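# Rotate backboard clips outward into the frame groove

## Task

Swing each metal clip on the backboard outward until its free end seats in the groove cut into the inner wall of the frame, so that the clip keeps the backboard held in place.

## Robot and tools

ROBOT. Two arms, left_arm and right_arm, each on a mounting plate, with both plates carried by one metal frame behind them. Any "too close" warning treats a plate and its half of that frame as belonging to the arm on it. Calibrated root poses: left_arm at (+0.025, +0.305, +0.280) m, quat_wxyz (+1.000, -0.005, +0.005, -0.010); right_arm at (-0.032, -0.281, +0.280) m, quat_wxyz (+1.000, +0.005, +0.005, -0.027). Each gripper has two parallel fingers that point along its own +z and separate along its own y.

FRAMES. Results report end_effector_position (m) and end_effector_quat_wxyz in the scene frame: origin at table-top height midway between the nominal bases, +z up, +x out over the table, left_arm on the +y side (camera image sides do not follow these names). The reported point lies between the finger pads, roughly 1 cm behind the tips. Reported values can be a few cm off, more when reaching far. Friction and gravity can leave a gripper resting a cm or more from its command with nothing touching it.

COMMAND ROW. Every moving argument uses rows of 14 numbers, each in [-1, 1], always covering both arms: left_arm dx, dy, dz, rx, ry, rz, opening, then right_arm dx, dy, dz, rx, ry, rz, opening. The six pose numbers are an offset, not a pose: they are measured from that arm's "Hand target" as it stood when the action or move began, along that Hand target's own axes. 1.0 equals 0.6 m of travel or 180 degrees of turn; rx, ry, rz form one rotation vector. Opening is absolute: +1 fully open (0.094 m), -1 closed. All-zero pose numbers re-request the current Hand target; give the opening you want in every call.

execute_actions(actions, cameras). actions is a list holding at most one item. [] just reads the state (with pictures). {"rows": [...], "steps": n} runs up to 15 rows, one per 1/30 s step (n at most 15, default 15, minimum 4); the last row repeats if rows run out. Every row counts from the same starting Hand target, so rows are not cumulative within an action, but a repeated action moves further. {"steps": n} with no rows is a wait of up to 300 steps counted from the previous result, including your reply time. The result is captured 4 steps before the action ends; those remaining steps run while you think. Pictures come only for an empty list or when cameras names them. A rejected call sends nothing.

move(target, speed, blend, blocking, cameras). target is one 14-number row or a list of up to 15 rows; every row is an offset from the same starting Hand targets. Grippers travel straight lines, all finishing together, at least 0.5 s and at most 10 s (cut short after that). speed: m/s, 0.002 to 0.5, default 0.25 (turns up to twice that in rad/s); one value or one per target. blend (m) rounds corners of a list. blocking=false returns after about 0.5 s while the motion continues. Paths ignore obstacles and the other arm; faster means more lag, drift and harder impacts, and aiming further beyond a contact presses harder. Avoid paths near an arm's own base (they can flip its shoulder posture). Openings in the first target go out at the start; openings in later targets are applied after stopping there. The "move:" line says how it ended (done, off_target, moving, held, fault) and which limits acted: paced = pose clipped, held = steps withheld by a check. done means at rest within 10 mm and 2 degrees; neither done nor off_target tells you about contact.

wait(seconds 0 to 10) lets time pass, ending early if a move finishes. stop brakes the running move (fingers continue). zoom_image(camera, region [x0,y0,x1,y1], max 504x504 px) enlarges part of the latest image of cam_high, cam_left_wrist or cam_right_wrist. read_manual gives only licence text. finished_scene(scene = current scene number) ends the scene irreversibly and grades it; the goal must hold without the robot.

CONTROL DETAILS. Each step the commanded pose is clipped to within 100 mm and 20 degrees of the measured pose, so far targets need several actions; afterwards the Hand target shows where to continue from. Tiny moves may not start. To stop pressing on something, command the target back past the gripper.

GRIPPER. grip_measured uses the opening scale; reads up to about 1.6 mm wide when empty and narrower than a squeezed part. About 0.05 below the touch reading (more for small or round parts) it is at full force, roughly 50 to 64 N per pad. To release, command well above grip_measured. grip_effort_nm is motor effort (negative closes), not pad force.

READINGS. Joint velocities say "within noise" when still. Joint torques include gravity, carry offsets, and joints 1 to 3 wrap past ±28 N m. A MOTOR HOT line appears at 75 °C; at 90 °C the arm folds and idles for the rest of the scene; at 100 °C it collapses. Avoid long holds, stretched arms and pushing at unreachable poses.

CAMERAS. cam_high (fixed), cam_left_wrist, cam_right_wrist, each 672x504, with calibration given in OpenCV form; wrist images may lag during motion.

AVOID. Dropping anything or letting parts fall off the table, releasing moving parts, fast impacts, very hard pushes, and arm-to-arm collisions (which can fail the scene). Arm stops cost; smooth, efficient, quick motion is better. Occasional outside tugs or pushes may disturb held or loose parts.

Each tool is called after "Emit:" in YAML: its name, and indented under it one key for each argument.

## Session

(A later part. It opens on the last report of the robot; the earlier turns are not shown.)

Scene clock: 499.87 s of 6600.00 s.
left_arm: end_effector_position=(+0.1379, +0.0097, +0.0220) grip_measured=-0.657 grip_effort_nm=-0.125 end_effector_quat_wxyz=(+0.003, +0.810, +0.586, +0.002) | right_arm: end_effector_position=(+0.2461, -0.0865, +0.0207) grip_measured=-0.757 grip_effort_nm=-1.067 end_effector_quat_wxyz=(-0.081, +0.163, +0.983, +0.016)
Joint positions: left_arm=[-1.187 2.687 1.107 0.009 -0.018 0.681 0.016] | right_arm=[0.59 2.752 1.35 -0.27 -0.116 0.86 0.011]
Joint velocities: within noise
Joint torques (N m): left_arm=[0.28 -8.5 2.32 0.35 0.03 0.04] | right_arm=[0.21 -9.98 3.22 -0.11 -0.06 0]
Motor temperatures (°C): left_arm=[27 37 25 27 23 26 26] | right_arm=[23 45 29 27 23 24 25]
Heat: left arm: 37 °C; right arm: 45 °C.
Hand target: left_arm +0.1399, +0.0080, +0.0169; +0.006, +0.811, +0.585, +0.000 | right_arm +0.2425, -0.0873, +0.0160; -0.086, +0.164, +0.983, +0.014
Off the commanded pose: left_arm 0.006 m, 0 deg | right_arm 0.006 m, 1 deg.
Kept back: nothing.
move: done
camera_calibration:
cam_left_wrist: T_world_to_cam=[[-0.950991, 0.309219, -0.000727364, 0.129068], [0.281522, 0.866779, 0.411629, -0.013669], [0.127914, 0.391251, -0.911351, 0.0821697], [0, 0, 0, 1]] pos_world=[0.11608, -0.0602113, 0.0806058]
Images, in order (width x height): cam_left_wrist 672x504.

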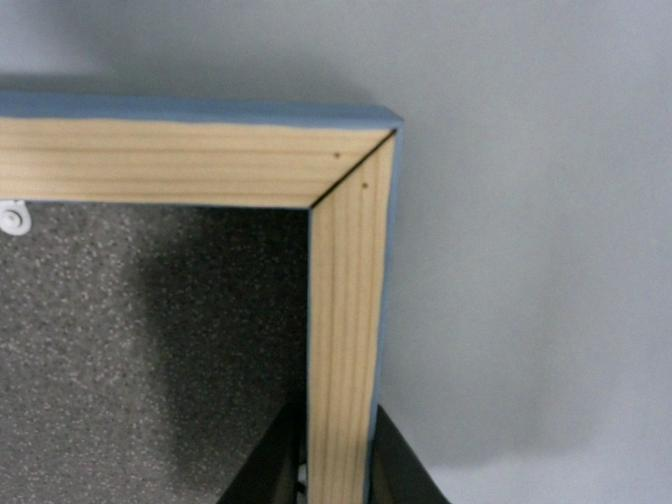

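Emit:
move:
  target: [0.035,-0.003,0,0,0,0,-0.66, 0,0,0,0,0,0,-0.8]
  speed: 0.04
  cameras: ["cam_left_wrist"]

Emit:
move:
  target: [0.02,0,0,0,0,0,-0.66, 0,0,0,0,0,0,-0.8]
  speed: 0.04
  cameras: ["cam_left_wrist","cam_right_wrist"]

Scene clock: 500.90 s of 6600.00 s.
left_arm: end_effector_position=(+0.1397, +0.0128, +0.0211) grip_measured=-0.657 grip_effort_nm=-0.115 end_effector_quat_wxyz=(+0.017, +0.813, +0.582, -0.018) | right_arm: end_effector_position=(+0.2461, -0.0865, +0.0207) grip_measured=-0.757 grip_effort_nm=-1.072 end_effector_quat_wxyz=(-0.081, +0.163, +0.983, +0.016)
Joint positions: left_arm=[-1.16 2.682 1.059 0.088 0.014 0.719 0.016] | right_arm=[0.59 2.752 1.35 -0.27 -0.116 0.86 0.011]
Joint velocities: within noise
Joint torques (N m): left_arm=[1.24 -8.99 0.16 0.25 -0.32 0.02] | right_arm=[0.18 -10.24 3.23 -0.04 -0.07 0]
Motor temperatures (°C): left_arm=[27 37 25 27 23 26 26] | right_arm=[23 45 29 27 23 24 25]
Heat: left arm: 37 °C; right arm: 45 °C.
Hand target: left_arm +0.1448, +0.0285, +0.0166; +0.006, +0.811, +0.586, +0.000 | right_arm +0.2425, -0.0873, +0.0160; -0.086, +0.164, +0.983, +0.014
Off the commanded pose: left_arm 0.017 m, 2 deg | right_arm 0.006 m, 1 deg.
Kept back: nothing.
move: off_target (left_arm)
camera_calibration:
cam_left_wrist: T_world_to_cam=[[-0.947423, 0.319983, -0.0000273589, 0.129093], [0.297581, 0.881127, 0.367505, -0.0180052], [0.117619, 0.348175, -0.930022, 0.0822791], [0, 0, 0, 1]] pos_world=[0.117986, -0.0540901, 0.0831418]
Images, in order (width x height): cam_left_wrist 672x504.

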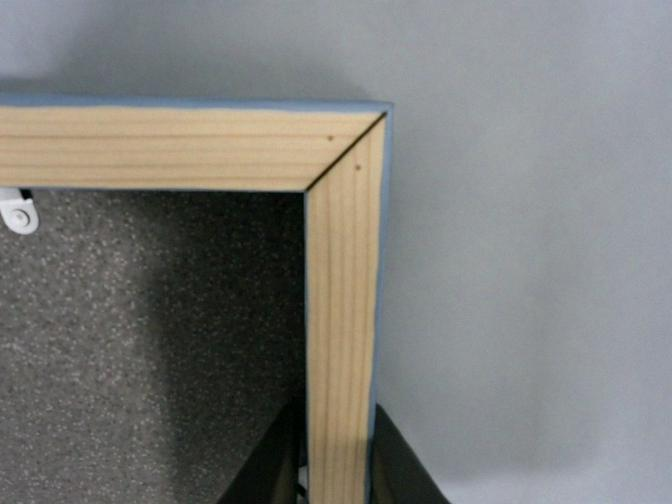

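Scene clock: 501.60 s of 6600.00 s.
left_arm: end_effector_position=(+0.1418, +0.0165, +0.0211) grip_measured=-0.657 grip_effort_nm=-0.115 end_effector_quat_wxyz=(+0.027, +0.815, +0.579, -0.029) | right_arm: end_effector_position=(+0.2464, -0.0859, +0.0207) grip_measured=-0.757 grip_effort_nm=-1.072 end_effector_quat_wxyz=(-0.081, +0.164, +0.983, +0.018)
Joint positions: left_arm=[-1.138 2.677 1.022 0.143 0.034 0.748 0.016] | right_arm=[0.59 2.752 1.35 -0.268 -0.118 0.863 0.011]
Joint velocities: within noise
Joint torques (N m): left_arm=[1.57 -8.95 -0.1 0.11 -0.52 -0.01] | right_arm=[0.2 -10.02 3.41 -0.1 -0.06 0]
Motor temperatures (°C): left_arm=[27 37 25 27 23 26 26] | right_arm=[23 45 29 27 23 24 25]
Heat: left arm: 37 °C; right arm: 45 °C.
Hand target: left_arm +0.1485, +0.0399, +0.0166; +0.006, +0.811, +0.586, +0.000 | right_arm +0.2425, -0.0873, +0.0160; -0.086, +0.164, +0.983, +0.014
Off the commanded pose: left_arm 0.025 m, 4 deg | right_arm 0.006 m, 1 deg.
Kept back: nothing.
move: off_target (left_arm)
camera_calibration:
cam_left_wrist: T_world_to_cam=[[-0.945234, 0.326385, -0.00235415, 0.12961], [0.306273, 0.889437, 0.339262, -0.0227067], [0.112824, 0.319961, -0.940689, 0.0821105], [0, 0, 0, 1]] pos_world=[0.120202, -0.0483787, 0.0852491]
cam_right_wrist: T_world_to_cam=[[-0.322643, -0.946437, -0.0125862, -0.000518483], [-0.77235, 0.255563, 0.581517, 0.237225], [-0.547153, 0.197343, -0.813437, 0.25407], [0, 0, 0, 1]] pos_world=[0.322069, -0.111256, 0.0687133]
Images, in order (width x height): cam_left_wrist 672x504, cam_right_wrist 672x504.

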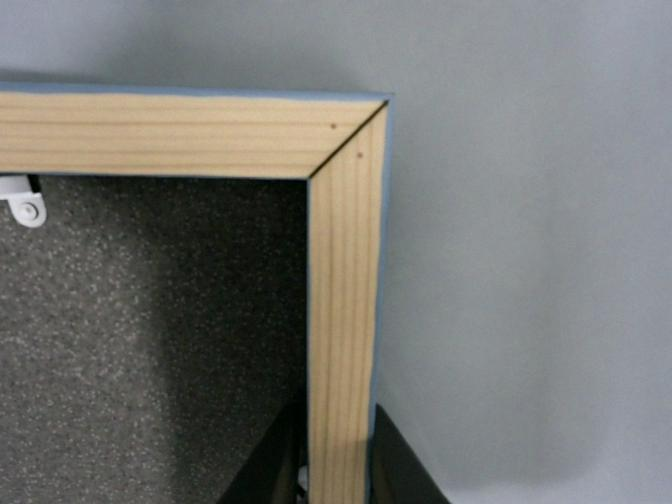

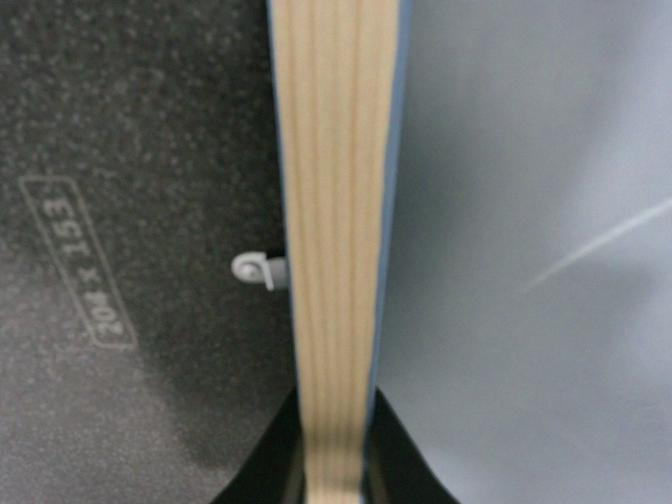

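Emit:
move:
  target: [0.02,0,0,0,0,0,-0.66, 0,0,0,0,0,0,-0.8]
  speed: 0.04
  cameras: ["cam_left_wrist"]

Emit:
move:
  target: [0.02,0,0,0,0,0,-0.66, 0,0,0,0,0,0,-0.8]
  speed: 0.04
  cameras: ["cam_left_wrist","cam_right_wrist"]

Scene clock: 502.53 s of 6600.00 s.
left_arm: end_effector_position=(+0.1457, +0.0251, +0.0209) grip_measured=-0.657 grip_effort_nm=-0.115 end_effector_quat_wxyz=(+0.031, +0.816, +0.577, -0.032) | right_arm: end_effector_position=(+0.2469, -0.0848, +0.0206) grip_measured=-0.757 grip_effort_nm=-1.062 end_effector_quat_wxyz=(-0.081, +0.168, +0.982, +0.020)
Joint positions: left_arm=[-1.111 2.673 0.986 0.184 0.04 0.778 0.016] | right_arm=[0.59 2.752 1.35 -0.264 -0.122 0.87 0.011]
Joint velocities: within noise
Joint torques (N m): left_arm=[1.69 -8.81 -0.38 0.03 -0.57 0] | right_arm=[0.32 -10.09 3.14 -0.12 -0.05 -0.08]
Motor temperatures (°C): left_arm=[27 37 25 27 23 26 26] | right_arm=[23 45 29 27 23 24 25]
Heat: left arm: 37 °C; right arm: 45 °C.
Hand target: left_arm +0.1523, +0.0513, +0.0165; +0.006, +0.811, +0.585, +0.000 | right_arm +0.2425, -0.0873, +0.0160; -0.086, +0.164, +0.983, +0.014
Off the commanded pose: left_arm 0.027 m, 5 deg | right_arm 0.007 m, 1 deg.
Kept back: nothing.
move: off_target (left_arm)
camera_calibration:
cam_left_wrist: T_world_to_cam=[[-0.943908, 0.330156, -0.00594065, 0.130209], [0.309872, 0.891846, 0.329529, -0.0318257], [0.114094, 0.309204, -0.944127, 0.0789194], [0, 0, 0, 1]] pos_world=[0.123763, -0.0390078, 0.085771]
Images, in order (width x height): cam_left_wrist 672x504.

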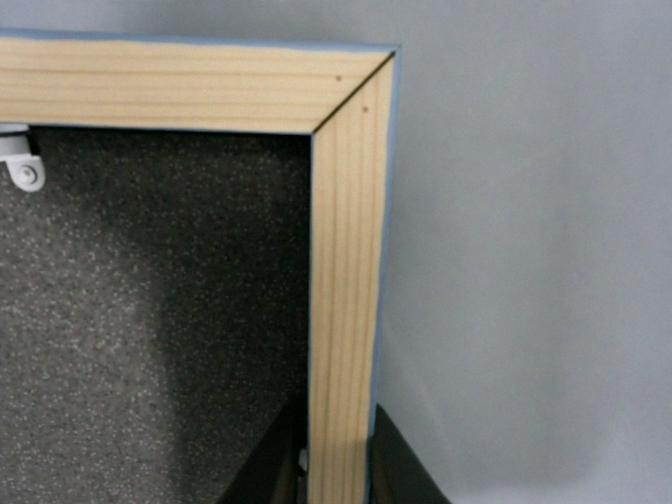

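Scene clock: 503.23 s of 6600.00 s.
left_arm: end_effector_position=(+0.1499, +0.0317, +0.0207) grip_measured=-0.657 grip_effort_nm=-0.115 end_effector_quat_wxyz=(+0.039, +0.816, +0.575, -0.038) | right_arm: end_effector_position=(+0.2484, -0.0823, +0.0206) grip_measured=-0.757 grip_effort_nm=-1.067 end_effector_quat_wxyz=(-0.080, +0.176, +0.981, +0.026)
Joint positions: left_arm=[-1.083 2.672 0.953 0.231 0.05 0.81 0.016] | right_arm=[0.59 2.752 1.35 -0.253 -0.13 0.885 0.011]
Joint velocities: within noise
Joint torques (N m): left_arm=[1.85 -8.8 -0.65 -0.05 -0.68 -0.03] | right_arm=[0.24 -10.17 3.18 -0.21 0 -0.26]
Motor temperatures (°C): left_arm=[27 37 25 27 23 26 26] | right_arm=[23 45 29 27 23 24 25]
Heat: left arm: 37 °C; right arm: 45 °C.
Hand target: left_arm +0.1561, +0.0627, +0.0164; +0.006, +0.811, +0.585, +0.000 | right_arm +0.2426, -0.0873, +0.0160; -0.086, +0.164, +0.983, +0.014
Off the commanded pose: left_arm 0.032 m, 6 deg | right_arm 0.009 m, 2 deg.
Kept back: nothing.
move: off_target (left_arm)
camera_calibration:
cam_left_wrist: T_world_to_cam=[[-0.942734, 0.333318, -0.0122917, 0.131841], [0.312955, 0.896688, 0.313065, -0.039244], [0.115372, 0.291291, -0.949652, 0.0767559], [0, 0, 0, 1]] pos_world=[0.127718, -0.0311137, 0.086798]
cam_right_wrist: T_world_to_cam=[[-0.345015, -0.938202, -0.0272237, 0.0100648], [-0.769052, 0.265946, 0.581234, 0.237973], [-0.538075, 0.221471, -0.813281, 0.254165], [0, 0, 0, 1]] pos_world=[0.323246, -0.110135, 0.0686641]
Images, in order (width x height): cam_left_wrist 672x504, cam_right_wrist 672x504.

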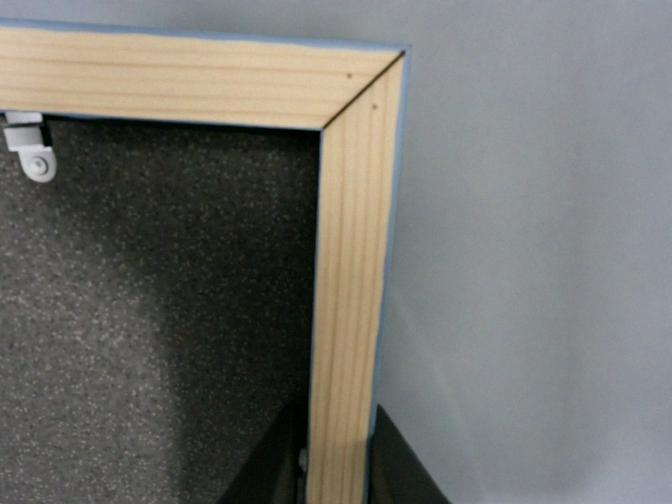

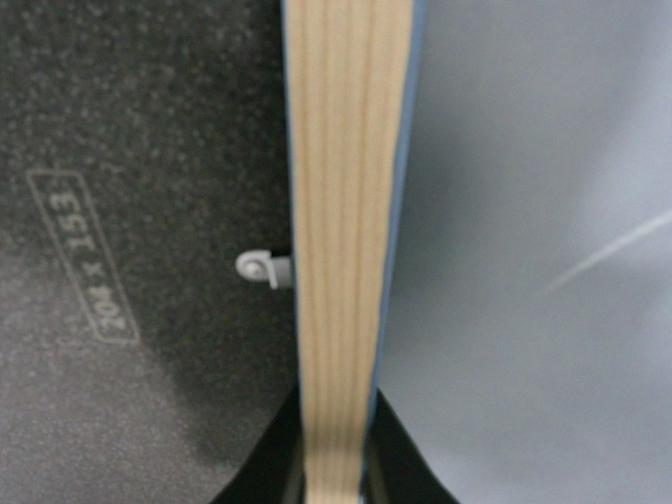

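Emit:
move:
  target:
    - [-0.09,0,0,0,0,0,-0.5, 0,0,0,0,0,0,-0.8]
    - [-0.09,0,-0.08,0,0,0,-0.4, 0,0,0,0,0,0,-0.8]
  speed: 0.08
  cameras: ["cam_left_wrist","cam_right_wrist"]

Scene clock: 505.73 s of 6600.00 s.
left_arm: end_effector_position=(+0.1398, +0.0107, +0.0591) grip_measured=-0.403 grip_effort_nm=0.168 end_effector_quat_wxyz=(+0.007, +0.812, +0.584, -0.002) | right_arm: end_effector_position=(+0.2487, -0.0824, +0.0205) grip_measured=-0.757 grip_effort_nm=-1.062 end_effector_quat_wxyz=(-0.079, +0.175, +0.981, +0.026)
Joint positions: left_arm=[-1.178 2.544 1.031 -0.048 -0.012 0.697 0.028] | right_arm=[0.59 2.752 1.35 -0.253 -0.128 0.885 0.011]
Joint velocities: within noise
Joint torques (N m): left_arm=[-0.43 -11.96 0.96 0.11 -0.05 -0.12] | right_arm=[0.2 -10.06 3.28 -0.22 0.01 -0.2]
Motor temperatures (°C): left_arm=[27 38 25 27 23 26 26] | right_arm=[23 44 29 27 23 24 25]
Heat: left arm: 38 °C; right arm: 44 °C.
Hand target: left_arm +0.1388, +0.0120, +0.0648; +0.006, +0.811, +0.586, +0.000 | right_arm +0.2425, -0.0873, +0.0160; -0.086, +0.164, +0.983, +0.014
Off the commanded pose: left_arm 0.006 m, 0 deg | right_arm 0.009 m, 2 deg.
Kept back: nothing.
move: done
camera_calibration:
cam_left_wrist: T_world_to_cam=[[-0.948748, 0.316024, -0.00251914, 0.130311], [0.288546, 0.869453, 0.400989, -0.0307438], [0.128912, 0.379711, -0.916079, 0.115644], [0, 0, 0, 1]] pos_world=[0.117595, -0.0583624, 0.118595]
cam_right_wrist: T_world_to_cam=[[-0.344544, -0.938377, -0.0271606, 0.00994777], [-0.769912, 0.265898, 0.580115, 0.238455], [-0.537145, 0.220786, -0.814082, 0.254016], [0, 0, 0, 1]] pos_world=[0.32346, -0.110153, 0.0687285]
Images, in order (width x height): cam_left_wrist 672x504, cam_right_wrist 672x504.

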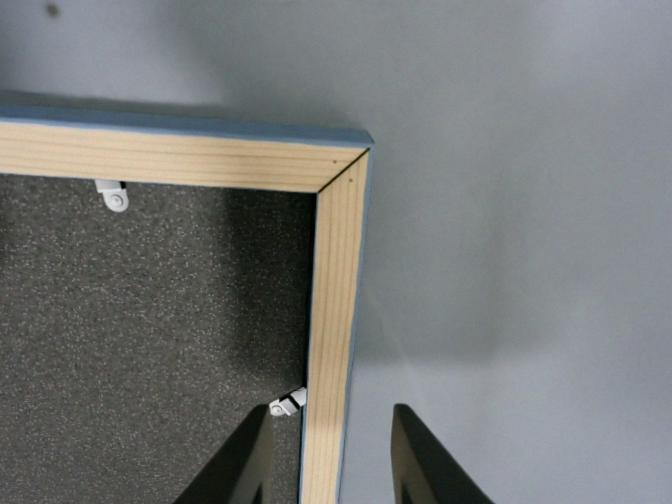

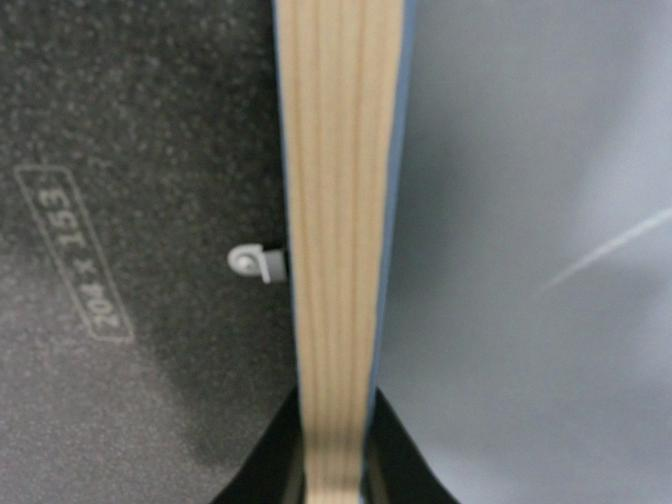

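Emit:
zoom_image:
  camera: "cam_left_wrist"
  region: [240, 360, 340, 440]

Scaled by 5.040 from the camera's 672x504 image, which has a finer 960x720 frame.

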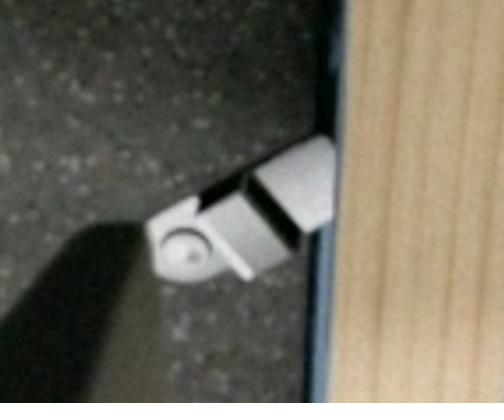

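Emit:
move:
  target:
    - [0.012,0.006,0.04,0,0,0.0167,-0.4, 0,0,0,0,0,0,-0.8]
    - [0.012,0.006,0.085,0,0,0.0167,-0.5, 0,0,0,0,0,0,-0.8]
  speed: 0.07
  cameras: ["cam_left_wrist"]

Scene clock: 507.90 s of 6600.00 s.
left_arm: end_effector_position=(+0.1431, +0.0189, +0.0215) grip_measured=-0.497 grip_effort_nm=-0.115 end_effector_quat_wxyz=(+0.001, +0.824, +0.566, +0.002) | right_arm: end_effector_position=(+0.2487, -0.0824, +0.0205) grip_measured=-0.757 grip_effort_nm=-1.067 end_effector_quat_wxyz=(-0.079, +0.175, +0.981, +0.026)
Joint positions: left_arm=[-1.16 2.683 1.082 0.027 -0.017 0.758 0.024] | right_arm=[0.59 2.752 1.35 -0.253 -0.128 0.885 0.011]
Joint velocities: within noise
Joint torques (N m): left_arm=[0.17 -7.54 2.28 0.45 0.01 0.05] | right_arm=[0.32 -10.15 3.33 -0.18 0.03 -0.27]
Motor temperatures (°C): left_arm=[27 38 25 27 23 26 26] | right_arm=[23 44 29 27 23 24 25]
Heat: left arm: 38 °C; right arm: 44 °C.
Hand target: left_arm +0.1448, +0.0171, +0.0138; +0.006, +0.826, +0.564, +0.000 | right_arm +0.2425, -0.0873, +0.0160; -0.086, +0.164, +0.983, +0.014
Off the commanded pose: left_arm 0.008 m, 1 deg | right_arm 0.009 m, 2 deg.
Kept back: nothing.
move: done
camera_calibration:
cam_left_wrist: T_world_to_cam=[[-0.934472, 0.356023, 0.00307001, 0.127771], [0.325326, 0.850335, 0.413635, -0.0289144], [0.144653, 0.387529, -0.910438, 0.0751926], [0, 0, 0, 1]] pos_world=[0.117928, -0.0500417, 0.0800259]
Images, in order (width x height): cam_left_wrist 672x504.

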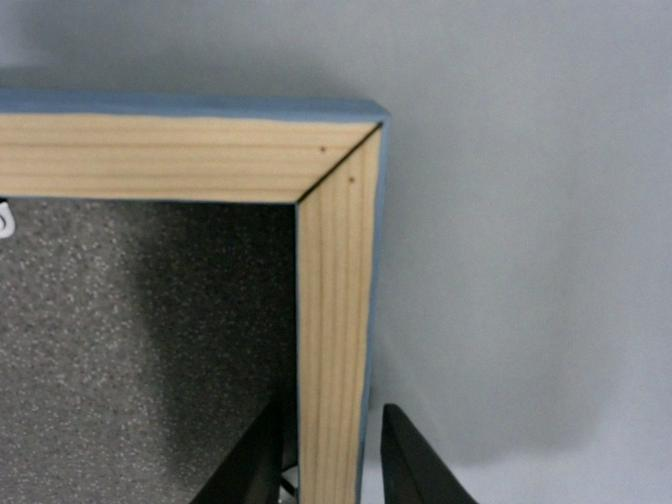

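Emit:
move:
  target:
    - [0,0,-0.002,0,0,0,-0.66, 0,0,0,0,0,0,-0.8]
    - [0.03,0,-0.002,0,0,0,-0.66, 0,0,0,0,0,-0.01,-0.8]
    - [0.05,0,-0.002,0,0,0,-0.66, 0,-0.01,0,0,0,-0.02,-0.8]
  speed: 0.05
  cameras: ["cam_left_wrist","cam_right_wrist"]

Emit:
move:
  target: [0.02,0,0,0,0,0,-0.66, 0,-0.01,0,0,0,-0.01,-0.8]
  speed: 0.04
  cameras: ["cam_left_wrist","cam_right_wrist"]

Scene clock: 509.90 s of 6600.00 s.
left_arm: end_effector_position=(+0.1470, +0.0215, +0.0210) grip_measured=-0.657 grip_effort_nm=-0.120 end_effector_quat_wxyz=(+0.024, +0.829, +0.558, -0.032) | right_arm: end_effector_position=(+0.2490, -0.0828, +0.0206) grip_measured=-0.758 grip_effort_nm=-1.062 end_effector_quat_wxyz=(-0.079, +0.161, +0.983, +0.028)
Joint positions: left_arm=[-1.11 2.677 1.017 0.142 0.044 0.826 0.016] | right_arm=[0.587 2.752 1.35 -0.253 -0.13 0.853 0.011]
Joint velocities: within noise
Joint torques (N m): left_arm=[1.72 -8.42 -0.05 0.16 -0.61 0.03] | right_arm=[-0.27 -10.66 1.39 -0.11 0.04 -0.67]
Motor temperatures (°C): left_arm=[27 38 25 27 23 26 26] | right_arm=[23 44 29 27 23 24 25]
Heat: left arm: 38 °C; right arm: 44 °C.
Hand target: left_arm +0.1558, +0.0450, +0.0148; +0.006, +0.826, +0.564, +0.000 | right_arm +0.2405, -0.0929, +0.0160; -0.086, +0.133, +0.987, +0.017
Off the commanded pose: left_arm 0.026 m, 4 deg | right_arm 0.014 m, 4 deg.
Kept back: nothing.
move: off_target (left_arm, right_arm)
camera_calibration:
cam_left_wrist: T_world_to_cam=[[-0.927293, 0.374323, 0.00304788, 0.129075], [0.353398, 0.872713, 0.336872, -0.0351998], [0.123439, 0.313456, -0.941546, 0.0784509], [0, 0, 0, 1]] pos_world=[0.122446, -0.0421876, 0.0853295]
cam_right_wrist: T_world_to_cam=[[-0.316612, -0.947966, -0.0334198, 0.00204633], [-0.7784, 0.239522, 0.580278, 0.238716], [-0.542079, 0.209737, -0.813732, 0.254605], [0, 0, 0, 1]] pos_world=[0.324481, -0.108638, 0.0687269]
Images, in order (width x height): cam_left_wrist 672x504, cam_right_wrist 672x504.

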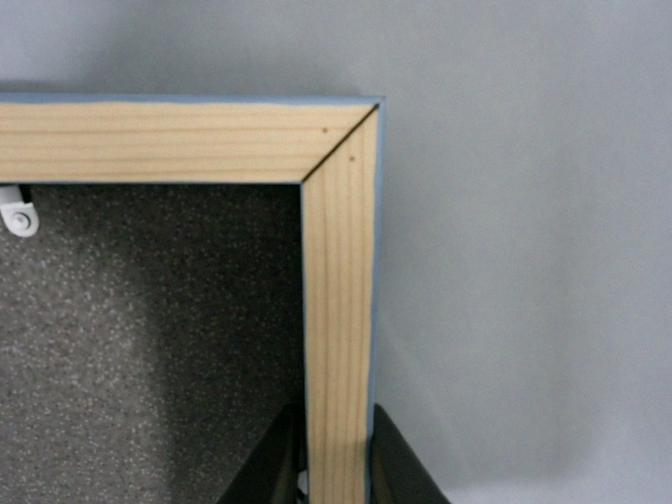

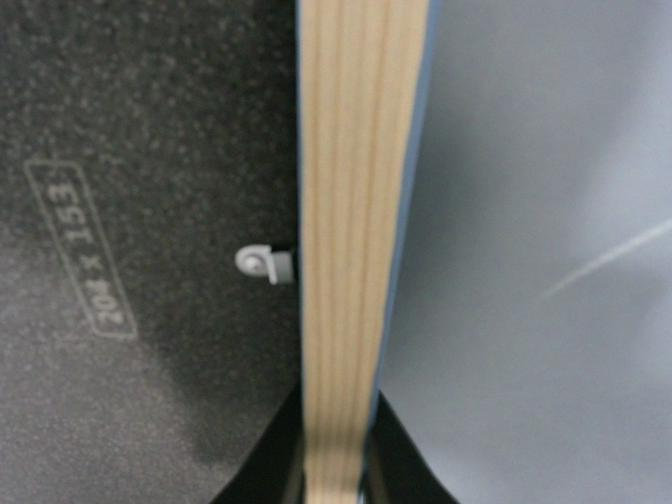

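Scene clock: 510.60 s of 6600.00 s.
left_arm: end_effector_position=(+0.1494, +0.0285, +0.0209) grip_measured=-0.657 grip_effort_nm=-0.125 end_effector_quat_wxyz=(+0.029, +0.830, +0.555, -0.041) | right_arm: end_effector_position=(+0.2482, -0.0844, +0.0201) grip_measured=-0.758 grip_effort_nm=-1.072 end_effector_quat_wxyz=(-0.081, +0.153, +0.984, +0.036)
Joint positions: left_arm=[-1.082 2.673 0.984 0.182 0.061 0.858 0.016] | right_arm=[0.577 2.75 1.336 -0.237 -0.144 0.827 0.011]
Joint velocities: within noise
Joint torques (N m): left_arm=[1.96 -8.38 -0.28 0.09 -0.79 0.03] | right_arm=[-0.46 -11.06 0.95 0.02 0.18 -0.79]
Motor temperatures (°C): left_arm=[27 38 25 27 23 26 26] | right_arm=[23 44 29 27 23 24 25]
Heat: left arm: 38 °C; right arm: 44 °C.
Hand target: left_arm +0.1600, +0.0564, +0.0147; +0.006, +0.826, +0.564, +0.000 | right_arm +0.2390, -0.0986, +0.0160; -0.085, +0.117, +0.989, +0.018
Off the commanded pose: left_arm 0.030 m, 5 deg | right_arm 0.018 m, 5 deg.
Kept back: nothing.
move: off_target (left_arm, right_arm)
camera_calibration:
cam_left_wrist: T_world_to_cam=[[-0.92536, 0.379062, 0.00451546, 0.128246], [0.360684, 0.876704, 0.318272, -0.0429248], [0.116686, 0.296145, -0.947989, 0.0774976], [0, 0, 0, 1]] pos_world=[0.125113, -0.0339316, 0.0865495]
cam_right_wrist: T_world_to_cam=[[-0.303303, -0.951578, -0.0500609, -0.00296436], [-0.781125, 0.218197, 0.585008, 0.237537], [-0.545757, 0.216538, -0.809481, 0.255568], [0, 0, 0, 1]] pos_world=[0.324125, -0.109991, 0.0677687]
Images, in order (width x height): cam_left_wrist 672x504, cam_right_wrist 672x504.

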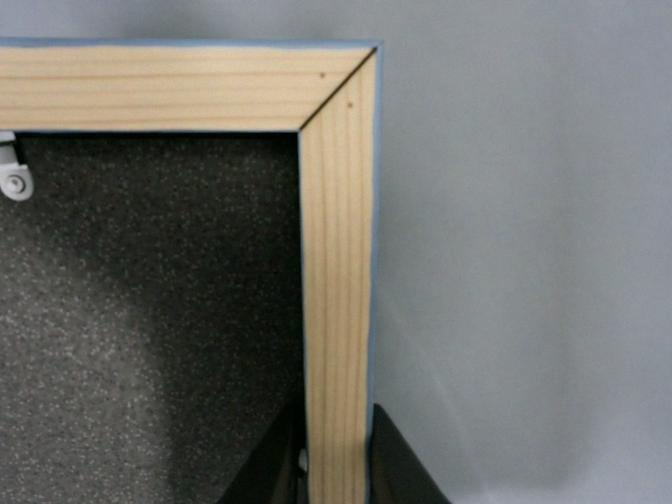

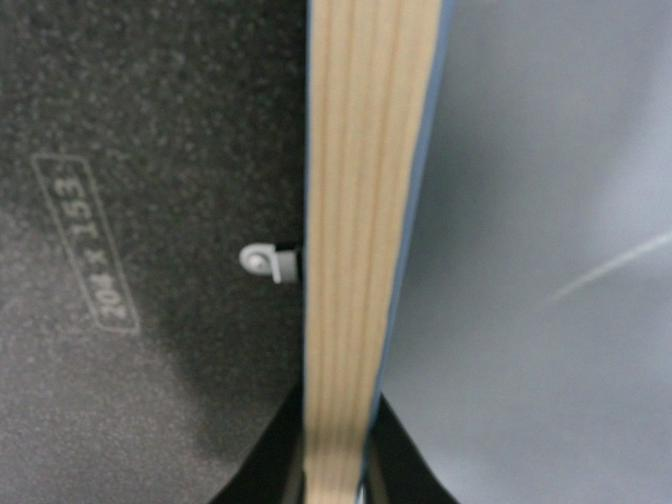

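Emit:
move:
  target: [0.025,0,0,0,0,0,-0.66, 0,-0.01,0,0,0,0,-0.8]
  speed: 0.04
  cameras: ["cam_left_wrist"]

Emit:
move:
  target: [0.025,0,0,0,0,0,-0.66, 0,-0.01,0,0,0,0,-0.8]
  speed: 0.04
  cameras: ["cam_left_wrist","cam_right_wrist"]

Scene clock: 511.60 s of 6600.00 s.
left_arm: end_effector_position=(+0.1524, +0.0328, +0.0209) grip_measured=-0.657 grip_effort_nm=-0.105 end_effector_quat_wxyz=(+0.042, +0.833, +0.549, -0.057) | right_arm: end_effector_position=(+0.2508, -0.0852, +0.0202) grip_measured=-0.758 grip_effort_nm=-1.057 end_effector_quat_wxyz=(-0.076, +0.154, +0.984, +0.045)
Joint positions: left_arm=[-1.048 2.673 0.947 0.245 0.093 0.903 0.016] | right_arm=[0.567 2.745 1.32 -0.206 -0.152 0.819 0.011]
Joint velocities: within noise
Joint torques (N m): left_arm=[2.41 -8.64 -0.77 -0.07 -1.1 0.01] | right_arm=[-0.58 -11 0.65 -0.27 0.25 -0.91]
Motor temperatures (°C): left_arm=[27 38 25 27 23 26 26] | right_arm=[23 44 28 27 23 24 25]
Heat: left arm: 38 °C; right arm: 44 °C.
Hand target: left_arm +0.1656, +0.0703, +0.0146; +0.006, +0.826, +0.564, +0.000 | right_arm +0.2377, -0.1045, +0.0159; -0.085, +0.117, +0.989, +0.018
Off the commanded pose: left_arm 0.040 m, 8 deg | right_arm 0.024 m, 5 deg.
Kept back: nothing.
move: off_target (left_arm, right_arm)
camera_calibration:
cam_left_wrist: T_world_to_cam=[[-0.920507, 0.390726, -0.000602512, 0.128351], [0.37495, 0.883771, 0.279933, -0.0493687], [0.10991, 0.257454, -0.960019, 0.0784139], [0, 0, 0, 1]] pos_world=[0.12804, -0.0267074, 0.0891761]
Images, in order (width x height): cam_left_wrist 672x504.

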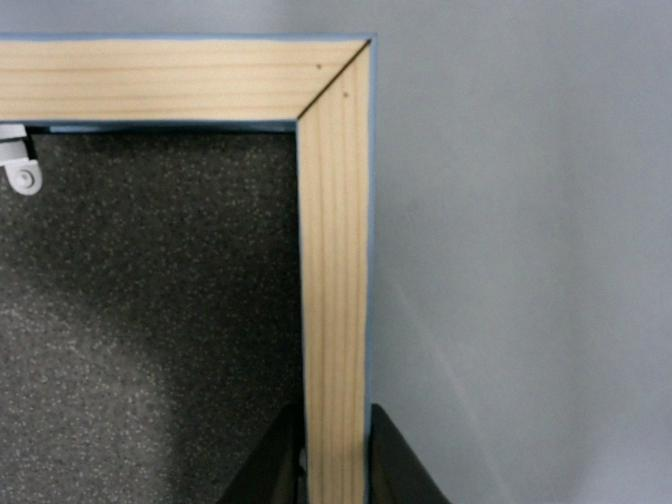

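Scene clock: 512.37 s of 6600.00 s.
left_arm: end_effector_position=(+0.1643, +0.0566, +0.0206) grip_measured=-0.658 grip_effort_nm=-0.100 end_effector_quat_wxyz=(+0.035, +0.829, +0.557, -0.042) | right_arm: end_effector_position=(+0.2512, -0.0855, +0.0202) grip_measured=-0.758 grip_effort_nm=-1.067 end_effector_quat_wxyz=(-0.073, +0.153, +0.984, +0.054)
Joint positions: left_arm=[-0.986 2.667 0.903 0.262 0.069 0.95 0.016] | right_arm=[0.561 2.74 1.303 -0.179 -0.162 0.813 0.011]
Joint velocities: within noise
Joint torques (N m): left_arm=[1.36 -7.83 -0.36 0.06 -0.85 0.02] | right_arm=[-1.25 -10.89 0.24 -0.35 0.32 -0.97]
Motor temperatures (°C): left_arm=[27 38 25 27 23 26 26] | right_arm=[23 44 28 27 23 24 25]
Heat: left arm: 38 °C; right arm: 44 °C.
Hand target: left_arm +0.1710, +0.0842, +0.0145; +0.006, +0.826, +0.564, +0.000 | right_arm +0.2363, -0.1102, +0.0158; -0.085, +0.117, +0.989, +0.018
Off the commanded pose: left_arm 0.029 m, 6 deg | right_arm 0.029 m, 6 deg.
Kept back: nothing.
move: off_target (left_arm, right_arm)
camera_calibration:
cam_left_wrist: T_world_to_cam=[[-0.927109, 0.374775, -0.00355111, 0.132046], [0.355196, 0.88162, 0.310776, -0.0720795], [0.119602, 0.286862, -0.950476, 0.0672428], [0, 0, 0, 1]] pos_world=[0.139981, -0.00523007, 0.0867822]
cam_right_wrist: T_world_to_cam=[[-0.305738, -0.947982, -0.0886253, -0.00144502], [-0.792692, 0.201878, 0.575226, 0.241784], [-0.527412, 0.246121, -0.813179, 0.255489], [0, 0, 0, 1]] pos_world=[0.325966, -0.113062, 0.0685497]
Images, in order (width x height): cam_left_wrist 672x504, cam_right_wrist 672x504.

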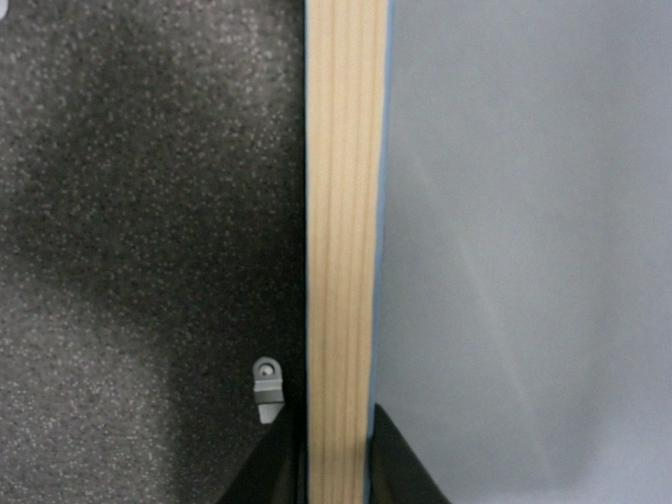

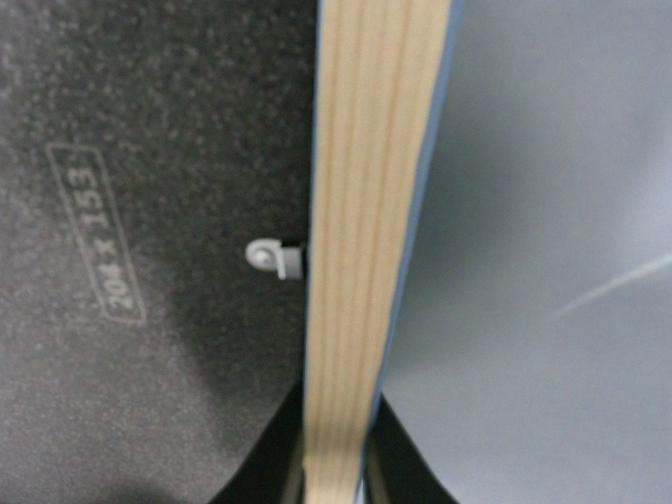

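Emit:
move:
  target:
    - [-0.04,0,0,0,0,0,-0.5, 0,0.04,0,0,0,0.03,-0.8]
    - [-0.02,0,-0.08,0,0,0,-0.4, 0,0.04,0,0,0,0.03,-0.8]
  speed: 0.08
  cameras: ["cam_left_wrist","cam_right_wrist"]

Emit:
zoom_image:
  camera: "cam_left_wrist"
  region: [200, 300, 400, 500]

Scene clock: 515.17 s of 6600.00 s.
left_arm: end_effector_position=(+0.1653, +0.0713, +0.0577) grip_measured=-0.403 grip_effort_nm=0.168 end_effector_quat_wxyz=(+0.008, +0.825, +0.565, -0.002) | right_arm: end_effector_position=(+0.2484, -0.0856, +0.0213) grip_measured=-0.757 grip_effort_nm=-1.062 end_effector_quat_wxyz=(-0.078, +0.175, +0.981, +0.024)
Joint positions: left_arm=[-1.008 2.507 0.84 0.109 -0.011 0.912 0.028] | right_arm=[0.584 2.747 1.34 -0.25 -0.124 0.878 0.011]
Joint velocities: within noise
Joint torques (N m): left_arm=[0.24 -10.74 0.31 0.12 -0.04 0.04] | right_arm=[0.72 -9.78 3.66 -0.2 -0.01 -0.15]
Motor temperatures (°C): left_arm=[27 38 25 27 23 26 26] | right_arm=[23 44 28 27 23 24 26]
Heat: left arm: 38 °C; right arm: 44 °C.
Hand target: left_arm +0.1662, +0.0736, +0.0626; +0.006, +0.826, +0.564, +0.000 | right_arm +0.2420, -0.0869, +0.0162; -0.086, +0.164, +0.983, +0.014
Off the commanded pose: left_arm 0.005 m, 0 deg | right_arm 0.008 m, 2 deg.
Kept back: nothing.
move: done
camera_calibration:
cam_left_wrist: T_world_to_cam=[[-0.933708, 0.358008, -0.00435049, 0.129928], [0.326298, 0.855881, 0.401245, -0.0955149], [0.147373, 0.373226, -0.91596, 0.0854779], [0, 0, 0, 1]] pos_world=[0.139884, 0.00333151, 0.117185]
cam_right_wrist: T_world_to_cam=[[-0.342807, -0.939097, -0.0240946, 0.0063363], [-0.770951, 0.266586, 0.578417, 0.238965], [-0.536766, 0.216861, -0.815385, 0.254809], [0, 0, 0, 1]] pos_world=[0.323175, -0.113013, 0.0696994]
Images, in order (width x height): cam_left_wrist 672x504, cam_right_wrist 672x504.

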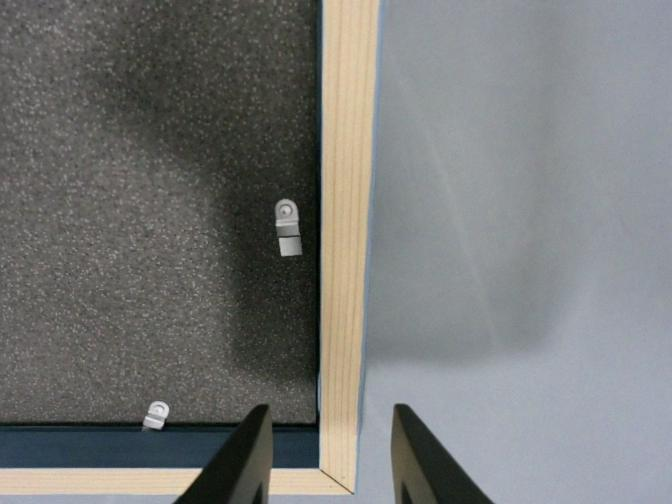

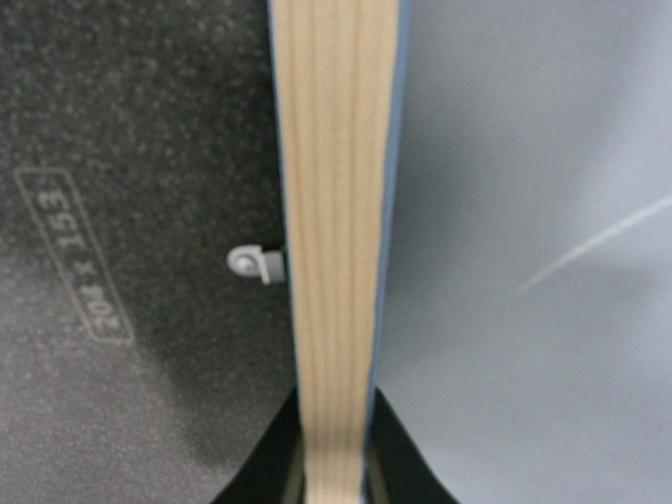

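Scaled by 2.520 from the camera's 672x504 image, which has a finer 960x720 frame.

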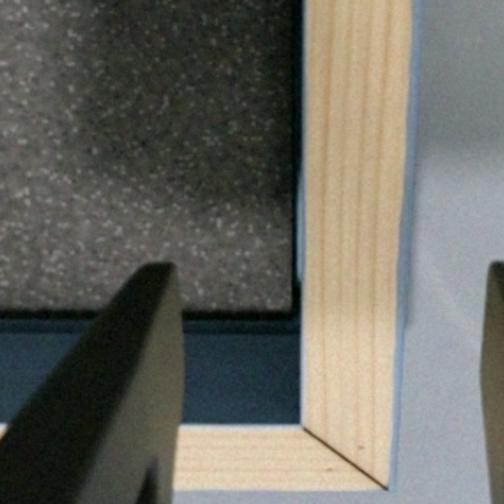

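Emit:
move:
  target:
    - [-0.044,-0.003,0.0,0,0,0,-0.0, 0,0,0,0,0,0,-0.8]
    - [-0.044,-0.003,0.03,0,0,0,-0.0, 0,0,0,0,0,0,-0.8]
  speed: 0.08
  cameras: ["cam_left_wrist"]

Scene clock: 517.30 s of 6600.00 s.
left_arm: end_effector_position=(+0.1538, +0.0519, +0.0475) grip_measured=-0.003 grip_effort_nm=0.168 end_effector_quat_wxyz=(+0.003, +0.828, +0.561, +0.000) | right_arm: end_effector_position=(+0.2484, -0.0856, +0.0213) grip_measured=-0.757 grip_effort_nm=-1.072 end_effector_quat_wxyz=(-0.078, +0.175, +0.981, +0.024)
Joint positions: left_arm=[-1.08 2.559 0.916 0.074 -0.014 0.852 0.047] | right_arm=[0.584 2.747 1.34 -0.25 -0.124 0.878 0.011]
Joint velocities: within noise
Joint torques (N m): left_arm=[-0.17 -8.16 1.89 0.3 -0.02 -0.12] | right_arm=[0.72 -9.73 3.55 -0.21 -0.02 -0.14]
Motor temperatures (°C): left_arm=[27 38 25 27 23 26 26] | right_arm=[23 44 28 27 23 24 26]
Heat: left arm: 38 °C; right arm: 44 °C.
Hand target: left_arm +0.1551, +0.0494, +0.0448; +0.006, +0.826, +0.564, +0.000 | right_arm +0.2420, -0.0869, +0.0162; -0.086, +0.164, +0.983, +0.014
Off the commanded pose: left_arm 0.004 m, 1 deg | right_arm 0.008 m, 2 deg.
Kept back: nothing.
move: done
camera_calibration:
cam_left_wrist: T_world_to_cam=[[-0.929515, 0.368781, 0.00173182, 0.124667], [0.337257, 0.848138, 0.408558, -0.0726845], [0.1492, 0.380345, -0.912731, 0.0842881], [0, 0, 0, 1]] pos_world=[0.127818, -0.0163871, 0.106412]
Images, in order (width x height): cam_left_wrist 672x504.

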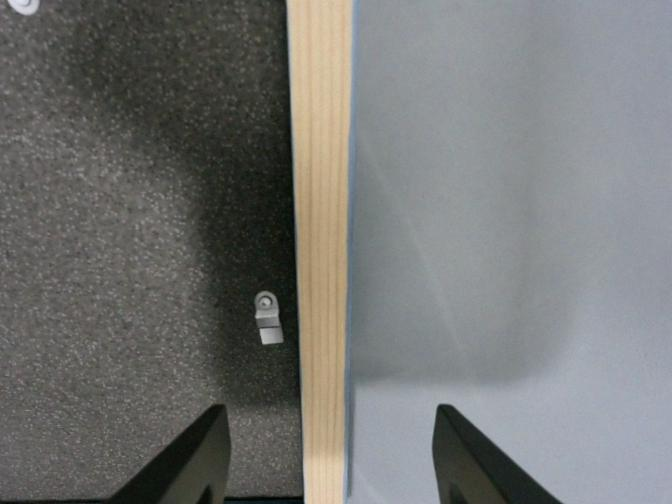

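Emit:
move:
  target:
    - [-0.012,0.006,0.025,0,0,0,0.0, 0,0,0,0,0,0,-0.8]
    - [-0.012,0.006,0.05,0,0,0,0.0, 0,0,0,0,0,0,-0.8]
  speed: 0.06
  cameras: ["cam_left_wrist"]

Emit:
zoom_image:
  camera: "cam_left_wrist"
  region: [150, 300, 450, 500]

Scene clock: 518.37 s of 6600.00 s.
left_arm: end_effector_position=(+0.1568, +0.0435, +0.0213) grip_measured=-0.003 grip_effort_nm=0.168 end_effector_quat_wxyz=(+0.003, +0.826, +0.563, +0.001) | right_arm: end_effector_position=(+0.2483, -0.0859, +0.0211) grip_measured=-0.757 grip_effort_nm=-1.072 end_effector_quat_wxyz=(-0.078, +0.174, +0.981, +0.023)
Joint positions: left_arm=[-1.083 2.671 1.004 0.097 -0.015 0.842 0.047] | right_arm=[0.584 2.748 1.34 -0.25 -0.123 0.877 0.011]
Joint velocities: within noise
Joint torques (N m): left_arm=[-0.61 -7.41 1.98 0.39 -0.01 -0.11] | right_arm=[0.77 -9.87 3.93 -0.22 -0.01 -0.14]
Motor temperatures (°C): left_arm=[27 38 25 27 23 26 26] | right_arm=[23 44 28 27 23 24 26]
Heat: left arm: 38 °C; right arm: 44 °C.
Hand target: left_arm +0.1561, +0.0412, +0.0148; +0.006, +0.826, +0.564, +0.000 | right_arm +0.2420, -0.0870, +0.0162; -0.086, +0.164, +0.983, +0.014
Off the commanded pose: left_arm 0.007 m, 0 deg | right_arm 0.008 m, 2 deg.
Kept back: nothing.
move: done
camera_calibration:
cam_left_wrist: T_world_to_cam=[[-0.931746, 0.363106, 0.00181201, 0.131173], [0.331881, 0.849577, 0.409969, -0.055107], [0.147322, 0.382588, -0.912098, 0.0632334], [0, 0, 0, 1]] pos_world=[0.131194, -0.0250046, 0.0800295]
Images, in order (width x height): cam_left_wrist 672x504.

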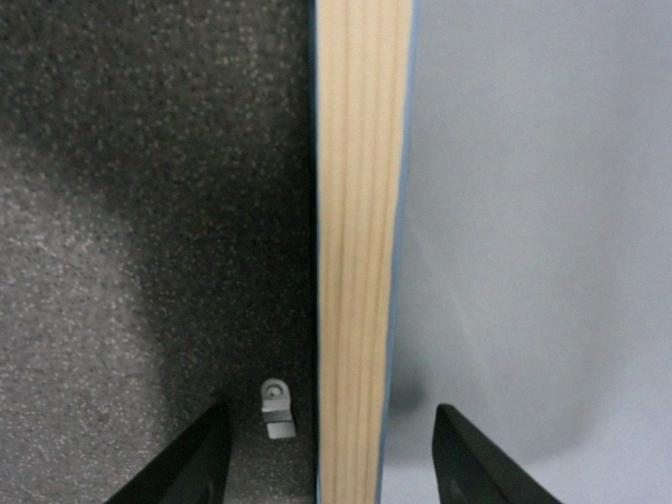

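Scaled by 1.680 from the camera's 672x504 image, which has a finer 960x720 frame.

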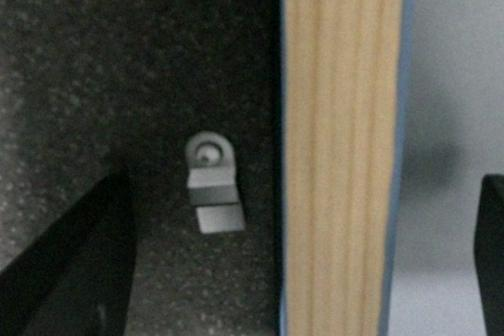

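Emit:
move:
  target:
    - [-0.003,-0.010,-0.004,0,0,0,0.0, 0,0,0,0,0,0,-0.8]
    - [-0.003,-0.010,-0.004,0,0,0,-0.35, 0,0,0,0,0,0,-0.8]
  speed: 0.06
  cameras: ["cam_left_wrist"]

Emit:
zoom_image:
  camera: "cam_left_wrist"
  region: [150, 300, 450, 500]

Scene clock: 519.97 s of 6600.00 s.
left_arm: end_effector_position=(+0.1542, +0.0382, +0.0214) grip_measured=-0.347 grip_effort_nm=-0.120 end_effector_quat_wxyz=(+0.010, +0.827, +0.563, +0.002) | right_arm: end_effector_position=(+0.2482, -0.0860, +0.0211) grip_measured=-0.757 grip_effort_nm=-1.067 end_effector_quat_wxyz=(-0.078, +0.174, +0.981, +0.023)
Joint positions: left_arm=[-1.102 2.671 1.004 0.111 -0.02 0.824 0.031] | right_arm=[0.584 2.748 1.34 -0.251 -0.123 0.877 0.011]
Joint velocities: within noise
Joint torques (N m): left_arm=[-0.57 -8.35 0.59 0.35 0.05 -0.12] | right_arm=[0.77 -9.88 3.71 -0.22 -0.01 -0.16]
Motor temperatures (°C): left_arm=[27 38 25 27 23 26 26] | right_arm=[23 44 28 27 23 24 26]
Heat: left arm: 38 °C; right arm: 44 °C.
Hand target: left_arm +0.1498, +0.0417, +0.0171; +0.006, +0.826, +0.564, +0.000 | right_arm +0.2420, -0.0869, +0.0162; -0.086, +0.164, +0.983, +0.014
Off the commanded pose: left_arm 0.007 m, 1 deg | right_arm 0.008 m, 2 deg.
Kept back: nothing.
move: done
camera_calibration:
cam_left_wrist: T_world_to_cam=[[-0.931363, 0.363882, -0.0123564, 0.130899], [0.328141, 0.85362, 0.404546, -0.0492838], [0.157755, 0.372724, -0.914434, 0.0645557], [0, 0, 0, 1]] pos_world=[0.127902, -0.0296236, 0.080587]
Images, in order (width x height): cam_left_wrist 672x504.

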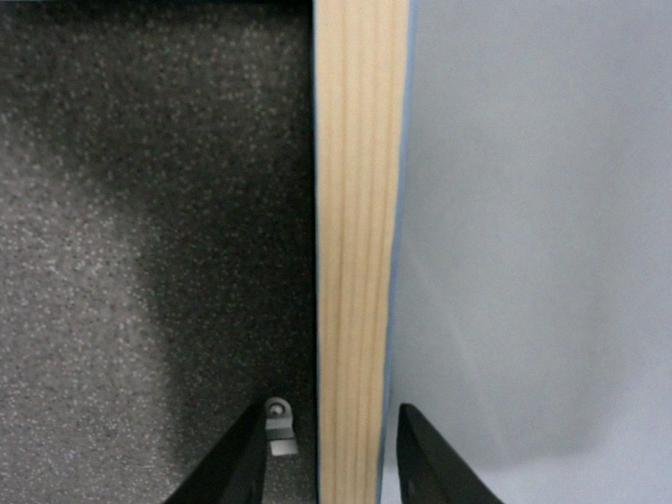

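Scaled by 1.680 from the camera's 672x504 image, which has a finer 960x720 frame.

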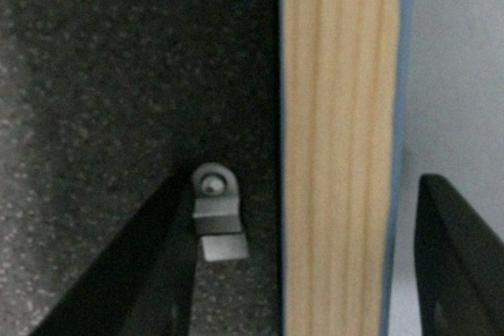

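Emit:
move:
  target:
    - [0,0,-0.018,0,0,0,-0.3, 0,0,0,0,0,0,-0.8]
    - [0.007,-0.005,-0.018,0,0,0,-0.3, 0,0,0,0,0,0,-0.8]
    - [0.007,-0.005,-0.002,0,0,0,-0.3, 0,0,0,0,0,0,-0.8]
  speed: 0.06
  cameras: ["cam_left_wrist"]

Emit:
zoom_image:
  camera: "cam_left_wrist"
  region: [150, 300, 450, 500]

Scene clock: 521.63 s of 6600.00 s.
left_arm: end_effector_position=(+0.1502, +0.0474, +0.0224) grip_measured=-0.303 grip_effort_nm=0.159 end_effector_quat_wxyz=(+0.006, +0.827, +0.563, +0.004) | right_arm: end_effector_position=(+0.2467, -0.0861, +0.0212) grip_measured=-0.757 grip_effort_nm=-1.062 end_effector_quat_wxyz=(-0.080, +0.170, +0.982, +0.021)
Joint positions: left_arm=[-1.102 2.662 0.969 0.128 -0.022 0.824 0.033] | right_arm=[0.586 2.748 1.34 -0.256 -0.123 0.87 0.011]
Joint velocities: within noise
Joint torques (N m): left_arm=[-0.27 -8.01 1.28 0.34 0.06 -0.09] | right_arm=[0.61 -9.77 3.86 -0.17 -0.03 -0.07]
Motor temperatures (°C): left_arm=[27 38 25 27 23 26 26] | right_arm=[23 44 28 27 23 24 26]
Heat: left arm: 38 °C; right arm: 44 °C.
Hand target: left_arm +0.1485, +0.0468, +0.0183; +0.006, +0.826, +0.564, +0.000 | right_arm +0.2420, -0.0869, +0.0162; -0.086, +0.164, +0.983, +0.014
Off the commanded pose: left_arm 0.004 m, 0 deg | right_arm 0.007 m, 1 deg.
Kept back: nothing.
move: done
camera_calibration:
cam_left_wrist: T_world_to_cam=[[-0.931491, 0.363704, -0.00667603, 0.123686], [0.328884, 0.849871, 0.411769, -0.0563374], [0.155436, 0.381364, -0.911264, 0.062557], [0, 0, 0, 1]] pos_world=[0.124017, -0.0209624, 0.0810297]
Images, in order (width x height): cam_left_wrist 672x504.

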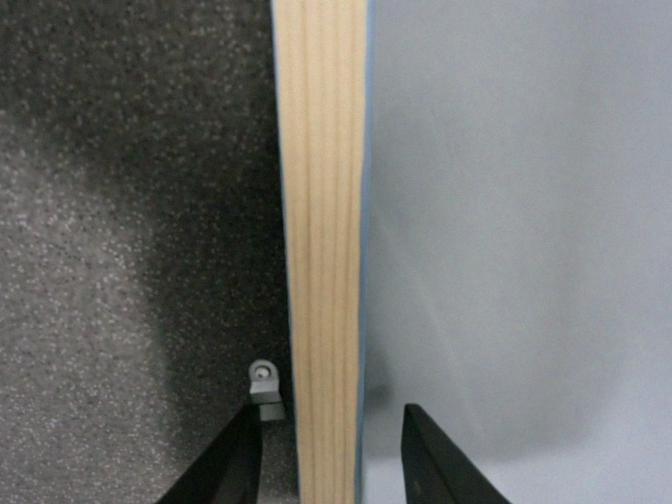

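Scaled by 1.680 from the camera's 672x504 image, which has a finer 960x720 frame.

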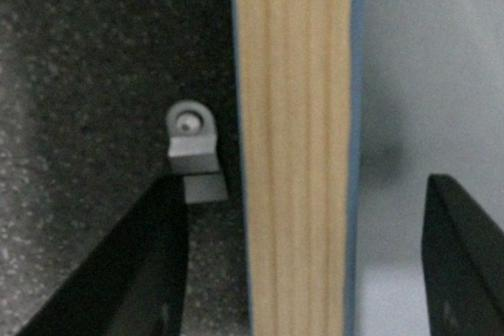

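Emit:
move:
  target:
    - [0,0,-0.018,0,0,0,-0.0, 0,0,0,0,0,0,-0.8]
    - [-0.005,0,-0.018,0,0,0,-0.0, 0,0,0,0,0,0,-0.8]
    - [-0.005,0,0.0,0,0,0,0.0, 0,0,0,0,0,0,-0.8]
  speed: 0.06
  cameras: ["cam_left_wrist"]

Emit:
zoom_image:
  camera: "cam_left_wrist"
  region: [150, 300, 450, 500]

Scene clock: 523.37 s of 6600.00 s.
left_arm: end_effector_position=(+0.1509, +0.0435, +0.0229) grip_measured=-0.003 grip_effort_nm=0.168 end_effector_quat_wxyz=(+0.010, +0.827, +0.563, +0.003) | right_arm: end_effector_position=(+0.2467, -0.0861, +0.0212) grip_measured=-0.757 grip_effort_nm=-1.067 end_effector_quat_wxyz=(-0.080, +0.169, +0.982, +0.022)
Joint positions: left_arm=[-1.106 2.662 0.977 0.127 -0.022 0.82 0.047] | right_arm=[0.586 2.748 1.34 -0.256 -0.123 0.869 0.011]
Joint velocities: within noise
Joint torques (N m): left_arm=[-0.59 -7.9 1.44 0.28 0.07 -0.12] | right_arm=[0.49 -9.95 3.88 -0.18 -0.03 -0.08]
Motor temperatures (°C): left_arm=[27 38 25 27 23 26 26] | right_arm=[23 44 28 27 23 24 26]
Heat: left arm: 38 °C; right arm: 44 °C.
Hand target: left_arm +0.1474, +0.0439, +0.0183; +0.006, +0.826, +0.564, +0.000 | right_arm +0.2420, -0.0869, +0.0162; -0.086, +0.164, +0.983, +0.014
Off the commanded pose: left_arm 0.006 m, 1 deg | right_arm 0.007 m, 1 deg.
Kept back: nothing.
move: done
camera_calibration:
cam_left_wrist: T_world_to_cam=[[-0.931495, 0.363546, -0.0122851, 0.125875], [0.32745, 0.852757, 0.406917, -0.0532189], [0.15841, 0.375019, -0.913382, 0.0642552], [0, 0, 0, 1]] pos_world=[0.1245, -0.0244756, 0.0818916]
Images, in order (width x height): cam_left_wrist 672x504.

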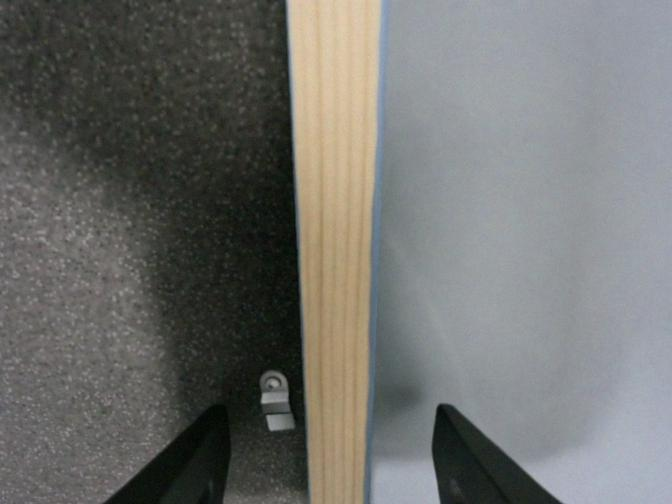

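Scaled by 1.680 from the camera's 672x504 image, which has a finer 960x720 frame.

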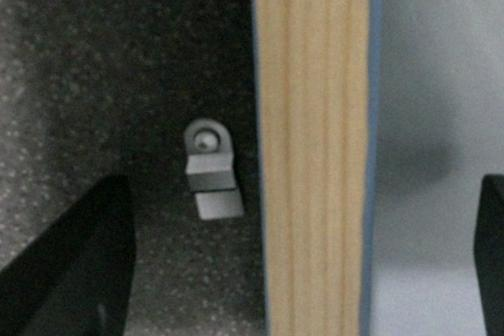

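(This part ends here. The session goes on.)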